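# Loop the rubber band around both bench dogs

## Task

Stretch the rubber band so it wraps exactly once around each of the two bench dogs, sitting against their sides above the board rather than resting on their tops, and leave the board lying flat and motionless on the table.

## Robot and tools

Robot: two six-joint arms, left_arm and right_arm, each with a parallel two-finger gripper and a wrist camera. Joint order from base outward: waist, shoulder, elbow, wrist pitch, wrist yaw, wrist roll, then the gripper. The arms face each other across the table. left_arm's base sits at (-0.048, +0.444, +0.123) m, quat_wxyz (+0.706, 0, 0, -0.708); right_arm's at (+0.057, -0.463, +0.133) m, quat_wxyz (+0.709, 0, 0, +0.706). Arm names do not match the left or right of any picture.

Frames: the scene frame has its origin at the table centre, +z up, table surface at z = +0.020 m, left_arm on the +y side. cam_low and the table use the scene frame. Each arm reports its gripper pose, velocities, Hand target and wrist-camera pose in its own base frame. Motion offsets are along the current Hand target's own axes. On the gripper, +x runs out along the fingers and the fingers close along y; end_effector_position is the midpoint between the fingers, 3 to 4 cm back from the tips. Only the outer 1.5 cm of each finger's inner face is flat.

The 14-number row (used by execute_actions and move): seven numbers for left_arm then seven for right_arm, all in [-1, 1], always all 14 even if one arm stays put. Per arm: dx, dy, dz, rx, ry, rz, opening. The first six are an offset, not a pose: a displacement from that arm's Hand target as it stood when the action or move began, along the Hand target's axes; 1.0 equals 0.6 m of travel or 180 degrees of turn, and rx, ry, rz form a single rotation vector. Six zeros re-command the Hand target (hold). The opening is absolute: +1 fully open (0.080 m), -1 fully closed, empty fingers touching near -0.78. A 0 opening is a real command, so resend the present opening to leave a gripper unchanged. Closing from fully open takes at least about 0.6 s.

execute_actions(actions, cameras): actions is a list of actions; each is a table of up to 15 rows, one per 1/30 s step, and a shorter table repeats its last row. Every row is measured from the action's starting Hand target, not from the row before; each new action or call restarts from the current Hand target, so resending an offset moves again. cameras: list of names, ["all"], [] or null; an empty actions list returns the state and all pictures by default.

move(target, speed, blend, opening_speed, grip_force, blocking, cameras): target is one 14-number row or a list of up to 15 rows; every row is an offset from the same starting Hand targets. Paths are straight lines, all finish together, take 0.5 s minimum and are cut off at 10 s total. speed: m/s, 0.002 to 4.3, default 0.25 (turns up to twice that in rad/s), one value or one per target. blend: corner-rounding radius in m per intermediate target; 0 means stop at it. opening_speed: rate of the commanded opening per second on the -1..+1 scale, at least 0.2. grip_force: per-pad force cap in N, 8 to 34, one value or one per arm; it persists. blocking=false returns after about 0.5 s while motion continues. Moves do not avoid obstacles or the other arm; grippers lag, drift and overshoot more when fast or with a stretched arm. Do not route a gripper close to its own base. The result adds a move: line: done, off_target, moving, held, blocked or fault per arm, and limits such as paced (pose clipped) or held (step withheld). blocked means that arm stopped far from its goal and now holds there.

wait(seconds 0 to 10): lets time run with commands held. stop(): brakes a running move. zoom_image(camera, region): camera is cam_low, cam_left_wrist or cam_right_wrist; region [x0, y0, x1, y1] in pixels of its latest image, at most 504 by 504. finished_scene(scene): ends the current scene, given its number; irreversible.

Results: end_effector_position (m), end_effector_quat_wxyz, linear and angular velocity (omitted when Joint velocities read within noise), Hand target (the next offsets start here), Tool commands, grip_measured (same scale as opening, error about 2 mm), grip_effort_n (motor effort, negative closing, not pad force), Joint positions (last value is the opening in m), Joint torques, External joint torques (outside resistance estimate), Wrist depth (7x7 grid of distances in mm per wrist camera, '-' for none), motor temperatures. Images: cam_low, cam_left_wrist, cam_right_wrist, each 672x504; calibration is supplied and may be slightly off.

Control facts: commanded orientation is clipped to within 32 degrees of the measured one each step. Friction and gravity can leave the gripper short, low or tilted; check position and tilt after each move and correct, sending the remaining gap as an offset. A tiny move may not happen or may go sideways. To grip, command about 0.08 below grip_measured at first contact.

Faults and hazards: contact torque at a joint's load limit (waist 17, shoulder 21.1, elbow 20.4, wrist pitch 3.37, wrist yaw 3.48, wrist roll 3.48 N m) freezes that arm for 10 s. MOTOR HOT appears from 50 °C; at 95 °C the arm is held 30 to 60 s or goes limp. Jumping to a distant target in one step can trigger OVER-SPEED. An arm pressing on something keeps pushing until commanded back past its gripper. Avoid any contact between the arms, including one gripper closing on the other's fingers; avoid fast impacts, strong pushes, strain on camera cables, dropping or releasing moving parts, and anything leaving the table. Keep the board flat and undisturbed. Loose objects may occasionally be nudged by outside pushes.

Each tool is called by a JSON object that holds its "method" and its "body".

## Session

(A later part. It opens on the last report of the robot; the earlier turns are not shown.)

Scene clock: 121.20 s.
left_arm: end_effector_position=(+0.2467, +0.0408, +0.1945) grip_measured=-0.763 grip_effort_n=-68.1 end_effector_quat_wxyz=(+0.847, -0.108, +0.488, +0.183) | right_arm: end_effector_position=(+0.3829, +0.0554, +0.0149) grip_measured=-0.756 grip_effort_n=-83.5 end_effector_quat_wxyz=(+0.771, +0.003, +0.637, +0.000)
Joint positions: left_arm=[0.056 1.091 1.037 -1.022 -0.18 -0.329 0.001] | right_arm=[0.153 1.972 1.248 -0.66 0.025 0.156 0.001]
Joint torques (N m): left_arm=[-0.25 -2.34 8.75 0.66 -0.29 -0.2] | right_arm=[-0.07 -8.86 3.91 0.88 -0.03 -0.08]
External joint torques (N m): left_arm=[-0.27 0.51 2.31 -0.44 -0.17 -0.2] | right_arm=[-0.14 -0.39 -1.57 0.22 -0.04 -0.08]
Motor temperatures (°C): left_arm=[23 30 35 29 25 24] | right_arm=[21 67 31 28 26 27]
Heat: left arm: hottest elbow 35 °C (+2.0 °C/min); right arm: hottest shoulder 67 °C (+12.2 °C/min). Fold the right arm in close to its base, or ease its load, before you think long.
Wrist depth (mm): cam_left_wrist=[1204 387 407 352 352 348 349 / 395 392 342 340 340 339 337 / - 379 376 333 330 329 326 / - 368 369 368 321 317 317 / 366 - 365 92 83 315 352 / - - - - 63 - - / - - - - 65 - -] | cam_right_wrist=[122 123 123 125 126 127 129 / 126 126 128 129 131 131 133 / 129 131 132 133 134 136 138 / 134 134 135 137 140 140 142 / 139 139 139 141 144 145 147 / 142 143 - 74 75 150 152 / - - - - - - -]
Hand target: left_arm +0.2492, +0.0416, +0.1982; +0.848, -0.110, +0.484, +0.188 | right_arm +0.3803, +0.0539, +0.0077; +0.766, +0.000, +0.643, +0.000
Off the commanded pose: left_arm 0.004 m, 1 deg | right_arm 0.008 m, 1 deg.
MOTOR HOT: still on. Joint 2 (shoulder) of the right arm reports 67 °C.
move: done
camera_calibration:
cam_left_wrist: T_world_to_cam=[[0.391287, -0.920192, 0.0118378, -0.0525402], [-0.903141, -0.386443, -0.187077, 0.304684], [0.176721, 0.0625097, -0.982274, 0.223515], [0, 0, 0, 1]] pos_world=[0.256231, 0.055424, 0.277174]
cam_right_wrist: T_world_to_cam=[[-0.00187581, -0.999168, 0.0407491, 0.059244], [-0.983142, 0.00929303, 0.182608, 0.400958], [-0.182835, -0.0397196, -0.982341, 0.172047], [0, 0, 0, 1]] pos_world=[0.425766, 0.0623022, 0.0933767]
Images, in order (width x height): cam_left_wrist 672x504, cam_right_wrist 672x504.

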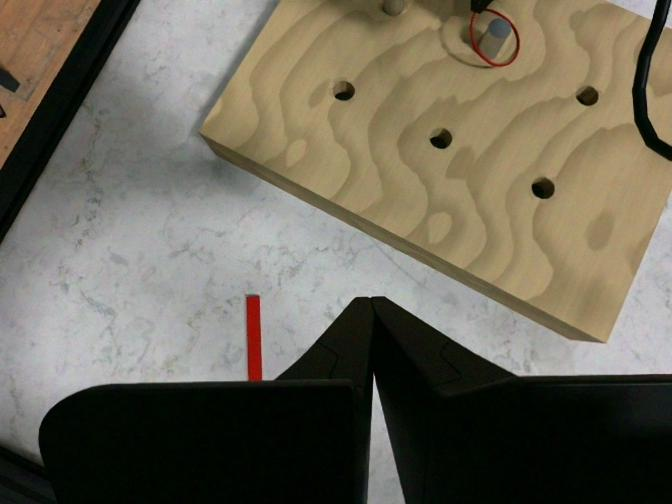

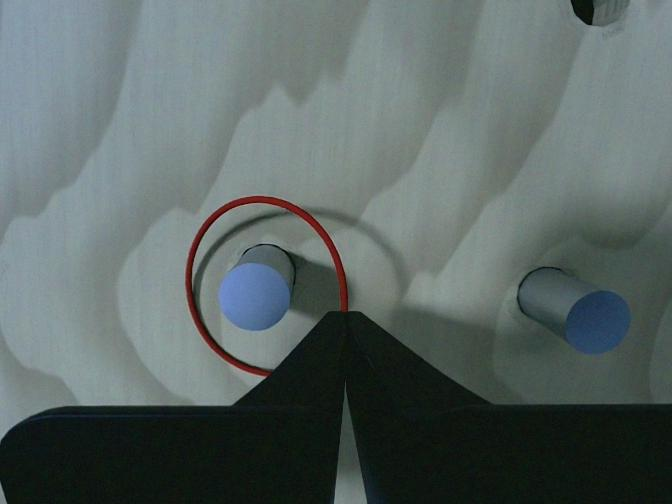

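{"method": "move", "body": {"target": [[0,0,0,0,0,0,-1,0.0082,-0.0417,-0.0015,0,0,0,-1],[0,0,0,0,0,0,-1,-0.0542,-0.0717,-0.0005,0,0,0,-1],[0,0,0,0,0,0,-1,-0.0545,-0.1717,-0.0022,0,0,0,-1]], "speed": 0.08, "blend": 0.006, "cameras": ["cam_right_wrist","cam_left_wrist"]}}

{"method": "zoom_image", "body": {"camera": "cam_left_wrist", "region": [350, 0, 600, 180]}}

Scene clock: 130.73 s.
left_arm: end_effector_position=(+0.2467, +0.0408, +0.1945) grip_measured=-0.763 grip_effort_n=-68.1 end_effector_quat_wxyz=(+0.847, -0.108, +0.488, +0.183) | right_arm: end_effector_position=(+0.3689, -0.0409, +0.0343) grip_measured=-0.756 grip_effort_n=-83.5 end_effector_quat_wxyz=(+0.761, +0.004, +0.649, +0.010)
Joint positions: left_arm=[0.056 1.091 1.037 -1.022 -0.18 -0.329 0.001] | right_arm=[-0.127 1.908 1.248 -0.756 -0.04 -0.131 0.001]
Joint torques (N m): left_arm=[-0.26 -2.44 8.7 0.66 -0.3 -0.21] | right_arm=[-1.28 -10.31 7.11 0.09 0.39 -0.07]
External joint torques (N m): left_arm=[-0.26 0.37 2.26 -0.45 -0.18 -0.21] | right_arm=[-1.28 -2.25 1.58 -0.51 0.42 -0.07]
Motor temperatures (°C): left_arm=[23 30 36 29 25 24] | right_arm=[21 64 31 28 26 27]
Heat: left arm: hottest elbow 36 °C (+3.0 °C/min); right arm: hottest shoulder 64 °C (+7.0 °C/min). Fold the right arm in close to its base, or ease its load, before you think long.
Wrist depth (mm): cam_left_wrist=[1218 414 356 352 347 349 347 / - - 344 341 340 339 337 / - 383 344 331 328 329 327 / 376 372 367 365 322 319 319 / 367 365 - 92 74 350 350 / - - - - 63 - - / - - - - 65 - -] | cam_right_wrist=[139 140 140 141 141 142 188 / 145 145 145 146 146 147 198 / 150 150 151 152 152 153 204 / 156 157 156 157 158 160 211 / 163 163 164 162 164 168 220 / 168 169 - 74 75 226 229 / - - - - - - -]
Hand target: left_arm +0.2492, +0.0416, +0.1982; +0.848, -0.110, +0.484, +0.188 | right_arm +0.3733, -0.0491, +0.0397; +0.766, +0.000, +0.643, +0.000
Off the commanded pose: left_arm 0.004 m, 1 deg | right_arm 0.011 m, 2 deg.
MOTOR HOT: still on. Joint 2 (shoulder) of the right arm reports 64 °C.
move: off_target (right_arm); blend cut to 0 m at target 1
camera_calibration:
cam_left_wrist: T_world_to_cam=[[0.391287, -0.920192, 0.0118378, -0.0525402], [-0.903141, -0.386443, -0.187077, 0.304684], [0.176721, 0.0625097, -0.982274, 0.223515], [0, 0, 0, 1]] pos_world=[0.256231, 0.055424, 0.277174]
cam_right_wrist: T_world_to_cam=[[0.012835, -0.999562, 0.0266706, -0.0428239], [-0.977099, -0.0068719, 0.212674, 0.380549], [-0.212398, -0.0287895, -0.976759, 0.195907], [0, 0, 0, 1]] pos_world=[0.413994, -0.03455, 0.111563]
Images, in order (width x height): cam_left_wrist 672x504, cam_right_wrist 672x504.

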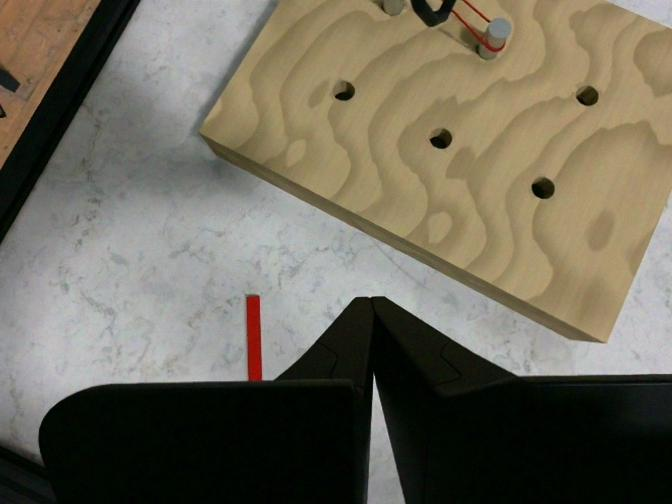

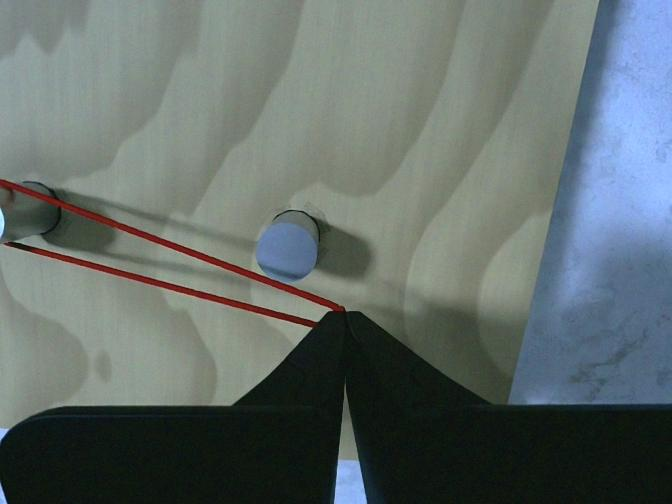

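Scaled by 2.016 from the camera's 672x504 image, which has a finer 960x720 frame.

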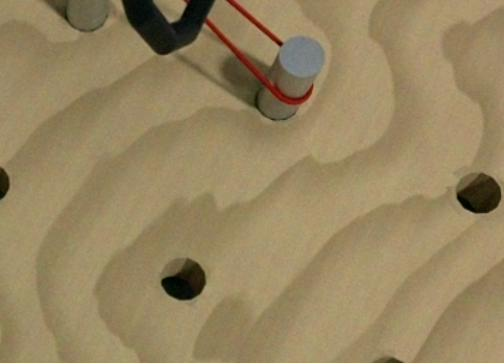

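{"method": "move", "body": {"target": [[0,0,0,0,0,0,-1,0.0023,-0.0267,0.0132,0,0,0,-1],[0,0,0,0,0,0,-1,0.0253,-0.0267,0.009,0,0,0,-1]], "speed": 0.06, "cameras": ["cam_right_wrist"]}}

{"method": "zoom_image", "body": {"camera": "cam_right_wrist", "region": [200, 200, 450, 400]}}

Scene clock: 139.07 s.
left_arm: end_effector_position=(+0.2467, +0.0408, +0.1945) grip_measured=-0.763 grip_effort_n=-68.1 end_effector_quat_wxyz=(+0.847, -0.108, +0.488, +0.183) | right_arm: end_effector_position=(+0.3837, -0.0558, +0.0318) grip_measured=-0.756 grip_effort_n=-83.5 end_effector_quat_wxyz=(+0.769, +0.002, +0.639, +0.011)
Joint positions: left_arm=[0.056 1.091 1.037 -1.022 -0.18 -0.329 0.001] | right_arm=[-0.163 1.952 1.294 -0.733 -0.049 -0.171 0.001]
Joint torques (N m): left_arm=[-0.37 -2.35 8.63 0.65 -0.31 -0.21] | right_arm=[-1.77 -8.92 4.34 1.04 0.52 -0.07]
External joint torques (N m): left_arm=[-0.37 0.53 2.16 -0.46 -0.19 -0.21] | right_arm=[-1.78 -0.45 -1.27 0.4 0.57 -0.07]
Motor temperatures (°C): left_arm=[23 29 36 29 25 24] | right_arm=[21 63 32 27 26 27]
Heat: left arm: hottest elbow 36 °C (+2.0 °C/min); right arm: hottest shoulder 63 °C (+3.0 °C/min). Fold the right arm in close to its base, or ease its load, before you think long.
Wrist depth (mm): cam_left_wrist=[1232 418 352 350 351 350 348 / 390 - 341 341 339 339 338 / - 386 374 330 330 328 324 / - - - 368 322 318 318 / 374 350 - 92 74 312 354 / - - - - 63 - - / - - - - 65 - -] | cam_right_wrist=[138 139 139 140 140 140 188 / 143 144 144 144 145 146 194 / 148 148 148 149 150 201 201 / 154 153 152 154 155 206 209 / 159 159 129 158 160 215 215 / 164 163 - 74 75 221 223 / - - - - - - -]
Hand target: left_arm +0.2492, +0.0416, +0.1982; +0.848, -0.110, +0.484, +0.188 | right_arm +0.3812, -0.0651, +0.0258; +0.766, +0.000, +0.643, +0.000
Off the commanded pose: left_arm 0.004 m, 1 deg | right_arm 0.011 m, 1 deg.
MOTOR HOT: still on. Joint 2 (shoulder) of the right arm reports 63 °C.
move: off_target (right_arm)
camera_calibration:
cam_right_wrist: T_world_to_cam=[[0.0162725, -0.999458, 0.0286286, -0.0591147], [-0.982548, -0.0106779, 0.185702, 0.398227], [-0.185296, -0.0311509, -0.982189, 0.185847], [0, 0, 0, 1]] pos_world=[0.426676, -0.0490411, 0.110277]
Images, in order (width x height): cam_right_wrist 672x504.

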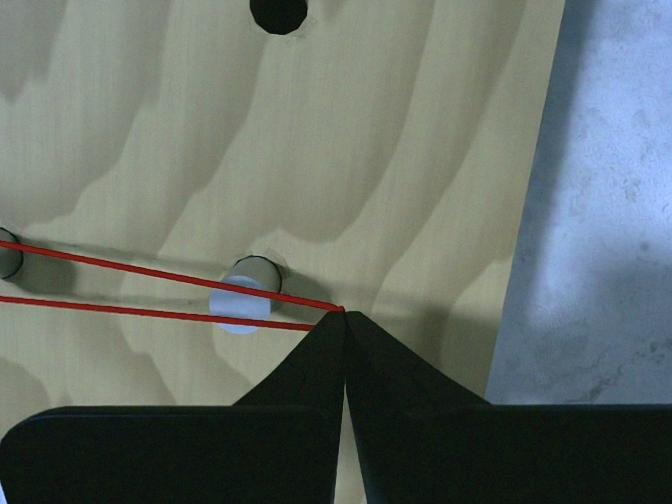

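Scaled by 2.016 from the camera's 672x504 image, which has a finer 960x720 frame.

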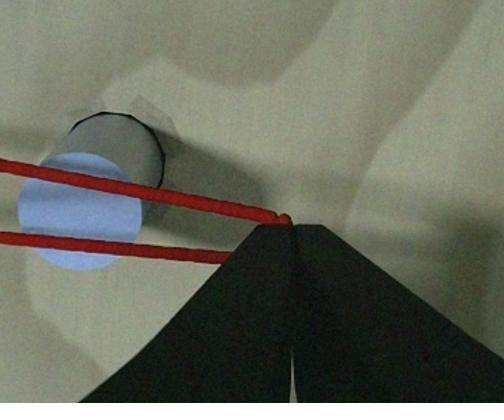

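{"method": "move", "body": {"target": [[0,0,0,0,0,0,-1,-0.0032,0,-0.018,0,0,0,-1]], "speed": 0.06, "cameras": ["cam_right_wrist"]}}

{"method": "zoom_image", "body": {"camera": "cam_right_wrist", "region": [200, 200, 450, 400]}}

Scene clock: 144.57 s.
left_arm: end_effector_position=(+0.2467, +0.0408, +0.1945) grip_measured=-0.763 grip_effort_n=-68.1 end_effector_quat_wxyz=(+0.847, -0.108, +0.488, +0.183) | right_arm: end_effector_position=(+0.3720, -0.0556, +0.0224) grip_measured=-0.756 grip_effort_n=-83.5 end_effector_quat_wxyz=(+0.762, +0.004, +0.647, +0.012)
Joint positions: left_arm=[0.056 1.091 1.037 -1.022 -0.18 -0.329 0.001] | right_arm=[-0.169 1.942 1.243 -0.715 -0.051 -0.177 0.001]
Joint torques (N m): left_arm=[-0.26 -2.38 8.73 0.67 -0.27 -0.2] | right_arm=[-1.83 -12.02 3.81 0.81 0.48 -0.08]
External joint torques (N m): left_arm=[-0.26 0.46 2.27 -0.43 -0.16 -0.2] | right_arm=[-1.83 -3.8 -1.62 0.22 0.53 -0.08]
Motor temperatures (°C): left_arm=[23 29 36 29 25 24] | right_arm=[21 63 32 27 26 27]
Heat: left arm: hottest elbow 36 °C (+2.0 °C/min); right arm: hottest shoulder 63 °C (+1.0 °C/min). Fold the right arm in close to its base, or ease its load, before you think long.
Wrist depth (mm): cam_left_wrist=[1239 - 359 348 349 349 347 / 1225 - 340 340 338 340 339 / - - 334 332 329 327 328 / 373 - 364 367 324 318 318 / 364 366 - 93 356 352 312 / - - - - 63 - - / - - - - 65 - -] | cam_right_wrist=[130 130 130 130 130 130 177 / 134 134 135 135 135 136 184 / 139 139 140 139 140 141 191 / 145 145 134 146 146 197 199 / 150 151 151 149 152 204 207 / 155 156 - 74 75 213 214 / - - - - - - -]
Hand target: left_arm +0.2492, +0.0416, +0.1982; +0.848, -0.110, +0.484, +0.188 | right_arm +0.3702, -0.0652, +0.0257; +0.766, +0.000, +0.643, +0.000
Off the commanded pose: left_arm 0.004 m, 1 deg | right_arm 0.010 m, 2 deg.
MOTOR HOT: still on. Joint 2 (shoulder) of the right arm reports 63 °C.
move: off_target (right_arm)
camera_calibration:
cam_right_wrist: T_world_to_cam=[[0.0178054, -0.999555, 0.0239454, -0.0589474], [-0.978112, -0.0124476, 0.207707, 0.386197], [-0.207316, -0.0271196, -0.977898, 0.182709], [0, 0, 0, 1]] pos_world=[0.416672, -0.049159, 0.0998663]
Images, in order (width x height): cam_right_wrist 672x504.

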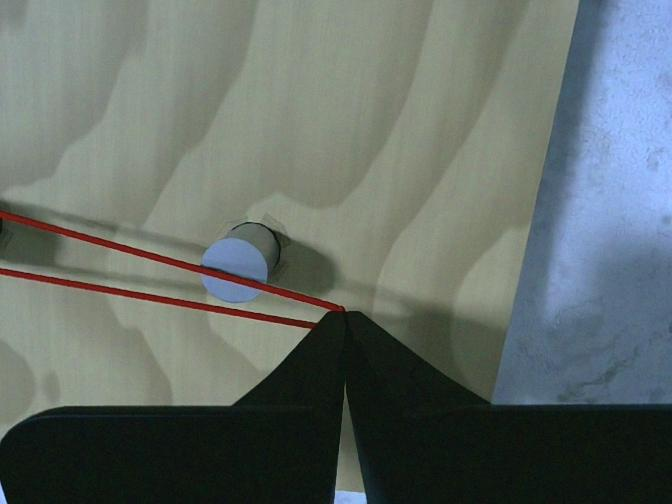

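Scaled by 2.016 from the camera's 672x504 image, which has a finer 960x720 frame.

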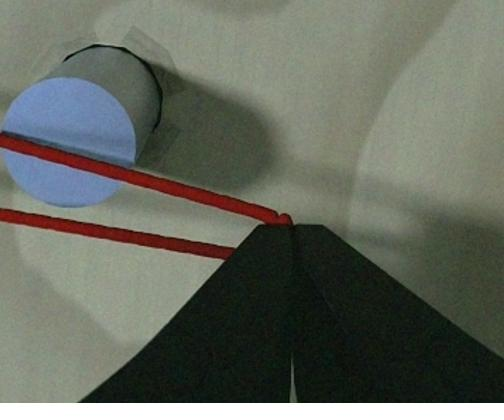

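{"method": "move", "body": {"target": [[0,0,0,0,0,0,-1,0.046,0,-0.008,0,0,0,-1]], "speed": 0.05, "cameras": ["cam_right_wrist"]}}

{"method": "zoom_image", "body": {"camera": "cam_right_wrist", "region": [150, 200, 400, 400]}}

Scene clock: 147.47 s.
left_arm: end_effector_position=(+0.2467, +0.0408, +0.1945) grip_measured=-0.763 grip_effort_n=-68.1 end_effector_quat_wxyz=(+0.847, -0.108, +0.488, +0.183) | right_arm: end_effector_position=(+0.3751, -0.0562, +0.0059) grip_measured=-0.756 grip_effort_n=-83.5 end_effector_quat_wxyz=(+0.772, +0.001, +0.635, +0.011)
Joint positions: left_arm=[0.056 1.091 1.037 -1.022 -0.18 -0.329 0.001] | right_arm=[-0.169 1.962 1.192 -0.612 -0.051 -0.177 0.001]
Joint torques (N m): left_arm=[-0.22 -2.39 8.72 0.62 -0.29 -0.18] | right_arm=[-1.75 -8.15 3.69 0.95 0.49 -0.06]
External joint torques (N m): left_arm=[-0.21 0.51 2.26 -0.48 -0.18 -0.18] | right_arm=[-1.7 0.17 -1.7 0.28 0.53 -0.06]
Motor temperatures (°C): left_arm=[23 29 36 29 25 24] | right_arm=[21 62 32 28 26 27]
Heat: left arm: hottest elbow 36 °C (+2.0 °C/min); right arm: hottest shoulder 62 °C (-1.0 °C/min). Fold the right arm in close to its base, or ease its load, before you think long.
Wrist depth (mm): cam_left_wrist=[1204 417 413 352 351 348 348 / 385 399 341 340 338 337 338 / 380 373 352 334 329 330 326 / 374 - 374 367 323 318 319 / - 356 - 93 93 332 355 / - - - - 63 - - / - - - - 65 - -] | cam_right_wrist=[116 117 117 118 118 118 166 / 120 120 121 121 122 122 171 / - 124 125 125 126 126 177 / 127 127 127 129 131 131 183 / 132 133 133 132 134 137 189 / 136 136 - 74 75 193 195 / - - - - - - -]
Hand target: left_arm +0.2492, +0.0416, +0.1982; +0.848, -0.110, +0.484, +0.188 | right_arm +0.3704, -0.0652, -0.0021; +0.766, +0.000, +0.642, +0.000
Off the commanded pose: left_arm 0.004 m, 1 deg | right_arm 0.013 m, 2 deg.
MOTOR HOT: still on. Joint 2 (shoulder) of the right arm reports 62 °C.
move: off_target (right_arm)
camera_calibration:
cam_right_wrist: T_world_to_cam=[[0.0169727, -0.99941, 0.0298497, -0.058918], [-0.984147, -0.0114274, 0.176986, 0.39517], [-0.176541, -0.0323804, -0.983761, 0.155386], [0, 0, 0, 1]] pos_world=[0.417338, -0.049336, 0.0846813]
Images, in order (width x height): cam_right_wrist 672x504.

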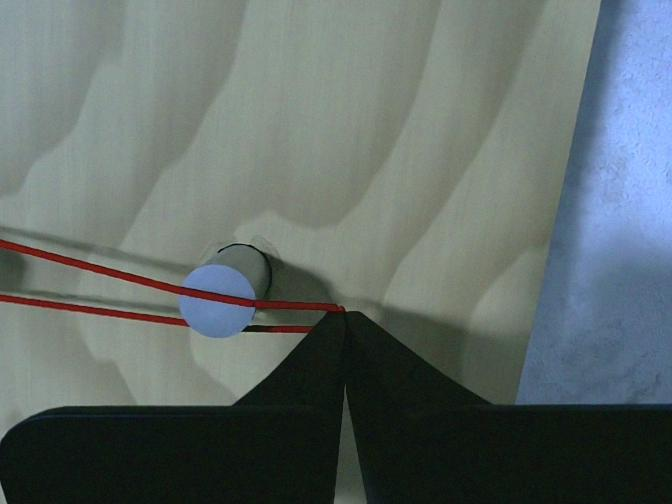

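Scaled by 2.016 from the camera's 672x504 image, which has a finer 960x720 frame.

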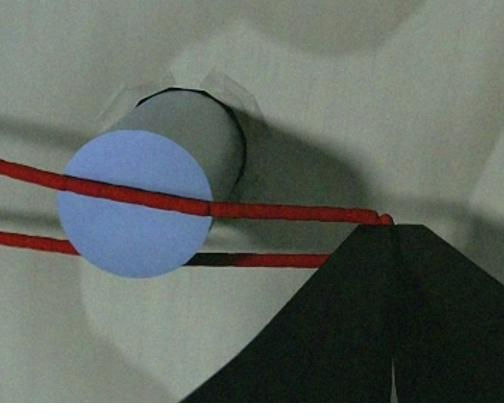

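{"method": "move", "body": {"target": [[0,0,0,0,0,0,-1,0.0222,0,0.032,0,0,0,-1]], "speed": 0.05, "cameras": ["cam_right_wrist"]}}

{"method": "zoom_image", "body": {"camera": "cam_right_wrist", "region": [150, 220, 400, 420]}}

Scene clock: 150.63 s.
left_arm: end_effector_position=(+0.2467, +0.0408, +0.1945) grip_measured=-0.763 grip_effort_n=-68.1 end_effector_quat_wxyz=(+0.847, -0.108, +0.488, +0.183) | right_arm: end_effector_position=(+0.3868, -0.0561, -0.0111) grip_measured=-0.756 grip_effort_n=-83.5 end_effector_quat_wxyz=(+0.764, +0.002, +0.645, +0.015)
Joint positions: left_arm=[0.056 1.091 1.037 -1.022 -0.18 -0.329 0.001] | right_arm=[-0.164 2.05 1.252 -0.611 -0.052 -0.177 0.001]
Joint torques (N m): left_arm=[-0.25 -2.42 8.61 0.66 -0.28 -0.19] | right_arm=[-1.3 -8.89 6.56 0.81 0.6 0.1]
External joint torques (N m): left_arm=[-0.26 0.47 2.13 -0.44 -0.16 -0.19] | right_arm=[-1.34 -0.09 1.32 0.19 0.65 0.1]
Motor temperatures (°C): left_arm=[23 29 36 29 25 24] | right_arm=[21 62 32 28 26 27]
Heat: left arm: hottest elbow 36 °C (+2.0 °C/min); right arm: hottest shoulder 62 °C (-3.0 °C/min). Fold the right arm in close to its base, or ease its load, before you think long.
Wrist depth (mm): cam_left_wrist=[1239 407 342 350 348 350 347 / 1164 395 338 337 340 340 339 / - - 371 330 327 328 326 / 375 - 371 - 321 318 316 / 361 - - 91 93 310 352 / - - - - 63 - - / - - - - 65 - -] | cam_right_wrist=[- 99 99 99 99 100 100 / - 102 102 103 103 103 149 / 106 106 106 106 107 107 156 / 109 110 110 111 111 111 164 / - 113 102 113 115 115 170 / - - - 74 75 119 175 / - - - - - - -]
Hand target: left_arm +0.2492, +0.0416, +0.1982; +0.848, -0.110, +0.484, +0.188 | right_arm +0.3915, -0.0652, -0.0120; +0.766, +0.000, +0.643, +0.000
Off the commanded pose: left_arm 0.004 m, 1 deg | right_arm 0.010 m, 2 deg.
MOTOR HOT: still on. Joint 2 (shoulder) of the right arm reports 62 °C.
move: off_target (right_arm)
camera_calibration:
cam_right_wrist: T_world_to_cam=[[0.0225394, -0.999473, 0.0233419, -0.0607026], [-0.979054, -0.0173412, 0.202861, 0.407659], [-0.202349, -0.0274253, -0.978929, 0.151033], [0, 0, 0, 1]] pos_world=[0.43105, -0.0494592, 0.0665691]
Images, in order (width x height): cam_right_wrist 672x504.

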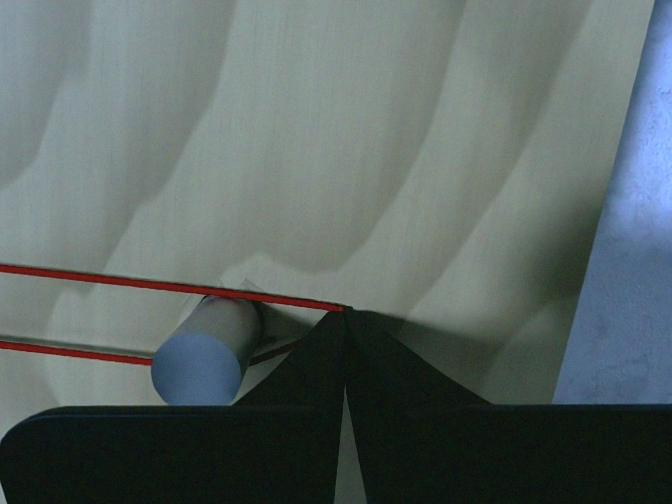

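Scaled by 2.016 from the camera's 672x504 image, which has a finer 960x720 frame.

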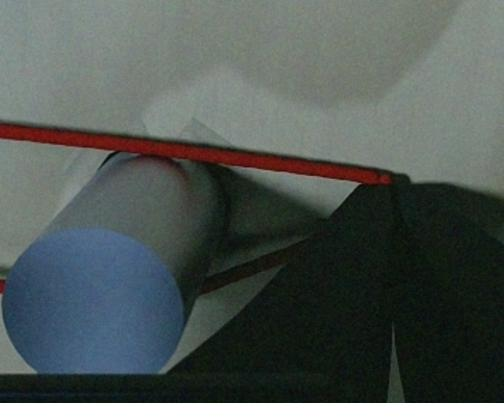

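{"method": "move", "body": {"target": [[0,0,0,0,0,0,-1,-0.0082,0,0.0115,0,0,0,-1]], "speed": 0.05}}

{"method": "move", "body": {"target": [[0,0,0,0,0,0,-1,0,0,0,0,0,0,-0.64]], "opening_speed": 0.3, "cameras": ["cam_right_wrist"]}}

{"method": "zoom_image", "body": {"camera": "cam_right_wrist", "region": [150, 220, 400, 420]}}

Scene clock: 159.43 s.
left_arm: end_effector_position=(+0.2467, +0.0408, +0.1945) grip_measured=-0.763 grip_effort_n=-68.1 end_effector_quat_wxyz=(+0.847, -0.108, +0.488, +0.183) | right_arm: end_effector_position=(+0.3918, -0.0557, -0.0065) grip_measured=-0.756 grip_effort_n=-83.5 end_effector_quat_wxyz=(+0.763, +0.001, +0.646, +0.016)
Joint positions: left_arm=[0.056 1.091 1.037 -1.022 -0.18 -0.329 0.001] | right_arm=[-0.161 2.059 1.287 -0.64 -0.052 -0.177 0.001]
Joint torques (N m): left_arm=[-0.37 -2.36 8.77 0.64 -0.3 -0.22] | right_arm=[-1.19 -9.31 7.27 0.55 0.63 0.13]
External joint torques (N m): left_arm=[-0.34 0.44 2.32 -0.48 -0.2 -0.23] | right_arm=[-1.16 -0.49 1.99 -0.07 0.67 0.13]
Motor temperatures (°C): left_arm=[23 29 36 29 25 24] | right_arm=[21 60 32 28 26 27]
Heat: left arm: hottest elbow 36 °C (+1.0 °C/min); right arm: hottest shoulder 60 °C (-7.1 °C/min). Fold the right arm in close to its base, or ease its load, before you think long.
Wrist depth (mm): cam_left_wrist=[1204 392 354 350 349 349 348 / 391 - 342 338 338 340 337 / 378 376 374 330 329 328 326 / 373 369 368 365 321 318 318 / 361 361 - 93 93 353 351 / - - - - 63 - - / - - - - 65 - -] | cam_right_wrist=[- 102 103 103 103 103 104 / 106 106 106 106 107 107 154 / 110 110 110 110 111 112 160 / - 114 114 116 115 115 167 / - 119 112 118 120 120 176 / - 122 - 74 75 124 180 / - - - - - - -]
Hand target: left_arm +0.2492, +0.0416, +0.1982; +0.848, -0.110, +0.484, +0.188 | right_arm +0.3974, -0.0651, -0.0061; +0.766, +0.000, +0.643, +0.000
Off the commanded pose: left_arm 0.004 m, 1 deg | right_arm 0.011 m, 2 deg.
MOTOR HOT: still on. Joint 2 (shoulder) of the right arm reports 60 °C.
move: off_target (right_arm)

Scene clock: 160.70 s.
left_arm: end_effector_position=(+0.2467, +0.0408, +0.1945) grip_measured=-0.763 grip_effort_n=-68.1 end_effector_quat_wxyz=(+0.847, -0.108, +0.488, +0.183) | right_arm: end_effector_position=(+0.3932, -0.0653, -0.0046) grip_measured=-0.643 grip_effort_n=15.6 end_effector_quat_wxyz=(+0.764, -0.003, +0.645, +0.001)
Joint positions: left_arm=[0.056 1.091 1.037 -1.022 -0.18 -0.329 0.001] | right_arm=[-0.174 2.059 1.295 -0.64 -0.026 -0.177 0.006]
Joint torques (N m): left_arm=[-0.3 -2.43 8.73 0.65 -0.3 -0.2] | right_arm=[0.12 -9.19 6.51 0.52 -0.01 0.15]
External joint torques (N m): left_arm=[-0.3 0.43 2.24 -0.47 -0.18 -0.2] | right_arm=[0.13 -0.41 1.32 -0.06 0.02 0.15]
Motor temperatures (°C): left_arm=[23 29 36 29 25 24] | right_arm=[21 60 32 28 26 27]
Heat: left arm: hottest elbow 36 °C (+1.0 °C/min); right arm: hottest shoulder 60 °C (-7.0 °C/min). Fold the right arm in close to its base, or ease its load, before you think long.
Wrist depth (mm): cam_left_wrist=[1211 402 349 349 350 348 346 / 392 401 340 338 341 339 337 / 387 398 377 331 328 326 326 / - - - - 322 318 317 / - - - 90 75 329 351 / - - - - 63 - - / - - - - 65 - -] | cam_right_wrist=[- 103 104 105 106 107 155 / 106 107 107 109 109 110 161 / 110 111 111 112 113 116 166 / - 115 115 117 117 120 173 / - 117 119 120 122 177 180 / - 93 - 93 75 184 185 / - - - - - - -]
Hand target: left_arm +0.2492, +0.0416, +0.1982; +0.848, -0.110, +0.484, +0.188 | right_arm +0.3975, -0.0652, -0.0060; +0.766, +0.000, +0.643, +0.000
Off the commanded pose: left_arm 0.004 m, 1 deg | right_arm 0.004 m, 0 deg.
MOTOR HOT: still on. Joint 2 (shoulder) of the right arm reports 60 °C.
move: done
camera_calibration:
cam_right_wrist: T_world_to_cam=[[0.00786792, -0.998735, 0.0496555, -0.0642475], [-0.979398, 0.00232378, 0.201925, 0.413835], [-0.201785, -0.0502212, -0.978141, 0.156765], [0, 0, 0, 1]] pos_world=[0.437448, -0.057255, 0.0729647]
Images, in order (width x height): cam_right_wrist 672x504.

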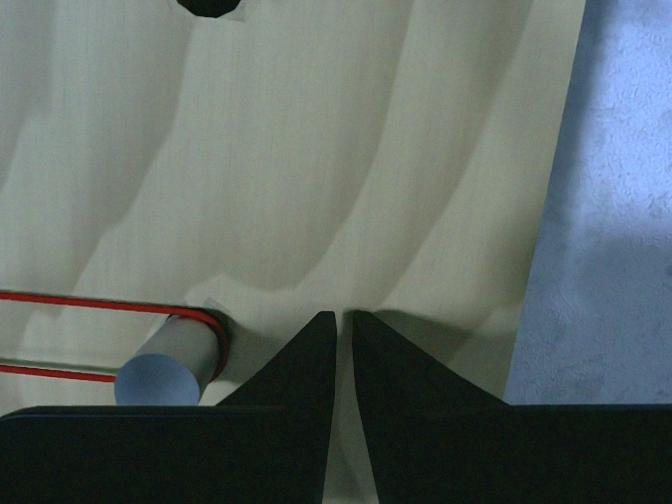

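Scaled by 2.016 from the camera's 672x504 image, which has a finer 960x720 frame.

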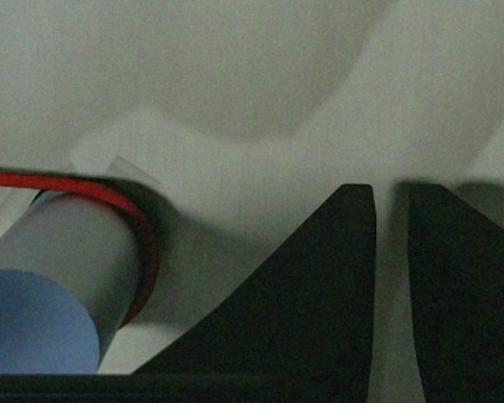

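Released on the side of F. Lift away.

{"method": "move", "body": {"target": [[0,0,0,0,0,0,-1,0,-0.01,0,0,0,0,-0.64],[0,0,0,0,0,0,-1,-0.17,-0.01,0.03,0,0,0,-0.64]], "speed": 0.12, "cameras": ["all"]}}

{"method": "zoom_image", "body": {"camera": "cam_low", "region": [220, 230, 320, 290]}}

{"method": "zoom_image", "body": {"camera": "cam_left_wrist", "region": [350, 0, 600, 150]}}

Scene clock: 165.17 s.
left_arm: end_effector_position=(+0.2467, +0.0408, +0.1945) grip_measured=-0.763 grip_effort_n=-68.1 end_effector_quat_wxyz=(+0.847, -0.108, +0.488, +0.183) | right_arm: end_effector_position=(+0.3938, -0.0707, +0.0903) grip_measured=-0.643 grip_effort_n=15.6 end_effector_quat_wxyz=(+0.759, +0.002, +0.651, -0.003)
Joint positions: left_arm=[0.056 1.091 1.037 -1.022 -0.18 -0.329 0.001] | right_arm=[-0.187 1.955 1.546 -1.013 -0.026 -0.179 0.006]
Joint torques (N m): left_arm=[-0.23 -2.28 8.85 0.65 -0.31 -0.19] | right_arm=[-0.1 -11.79 7.16 0.11 -0.14 -0.06]
External joint torques (N m): left_arm=[-0.25 0.58 2.43 -0.43 -0.19 -0.19] | right_arm=[-0.1 -3.02 1.24 -0.49 -0.11 -0.06]
Motor temperatures (°C): left_arm=[23 29 36 29 25 24] | right_arm=[21 60 33 28 26 27]
Heat: left arm: hottest elbow 36 °C (+1.0 °C/min); right arm: hottest shoulder 60 °C (-9.1 °C/min). Fold the right arm in close to its base, or ease its load, before you think long.
Wrist depth (mm): cam_left_wrist=[1268 388 356 352 350 350 350 / 394 - 343 339 341 340 338 / 374 382 378 331 329 327 327 / 375 - - 371 322 318 321 / - - 357 92 93 349 315 / - - - - 63 - - / - - - - 65 - -] | cam_right_wrist=[186 187 189 190 193 240 241 / 193 194 197 197 201 249 251 / 201 203 205 205 254 260 261 / 209 210 211 214 264 270 272 / 217 220 219 220 279 281 282 / 227 226 - 74 75 290 283 / - - - - - - -]
Hand target: left_arm +0.2492, +0.0416, +0.1982; +0.848, -0.110, +0.484, +0.188 | right_arm +0.3975, -0.0711, +0.0977; +0.766, +0.000, +0.642, +0.000
Off the commanded pose: left_arm 0.004 m, 1 deg | right_arm 0.008 m, 1 deg.
MOTOR HOT: still on. Joint 2 (shoulder) of the right arm reports 60 °C.
move: done
camera_calibration:
cam_left_wrist: T_world_to_cam=[[0.391287, -0.920192, 0.0118378, -0.0525402], [-0.903141, -0.386443, -0.187077, 0.304684], [0.176721, 0.0625097, -0.982274, 0.223515], [0, 0, 0, 1]] pos_world=[0.256231, 0.055424, 0.277174]
cam_right_wrist: T_world_to_cam=[[-0.00276159, -0.998905, 0.0467079, -0.0698983], [-0.975753, 0.0129141, 0.218493, 0.393162], [-0.218857, -0.044972, -0.97472, 0.256272], [0, 0, 0, 1]] pos_world=[0.439523, -0.0633741, 0.167155]

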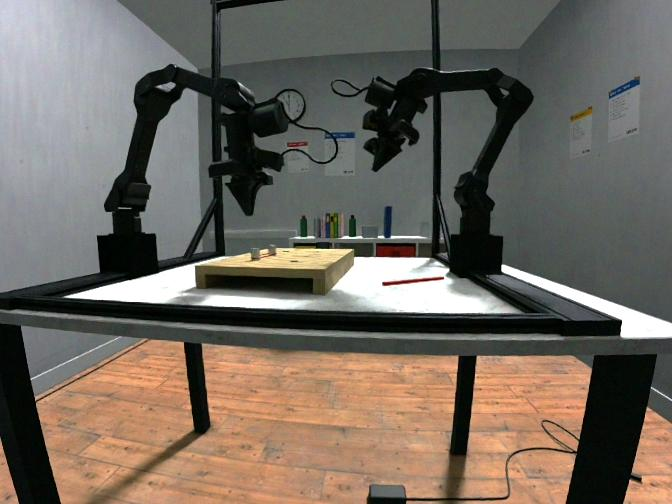

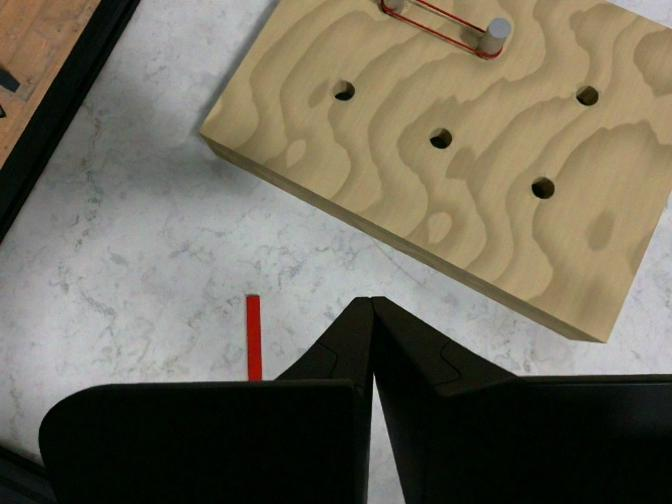

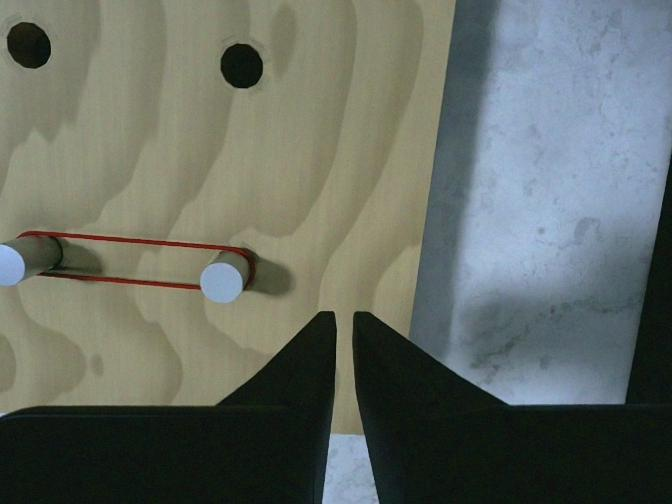

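Scaled by 5.040 from the camera's 672x504 image, which has a finer 960x720 frame.

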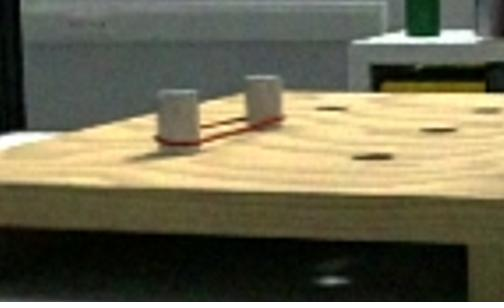

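Scaled by 2.016 from the camera's 672x504 image, which has a finer 960x720 frame.

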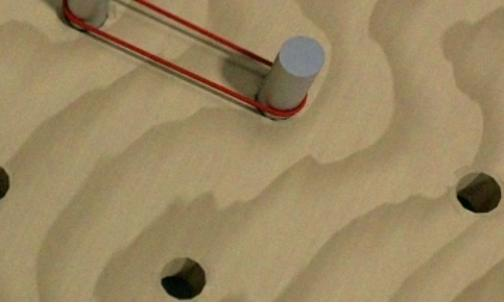

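{"method": "finished_scene", "body": {"scene": 2}}

The scene is finished: the task was done.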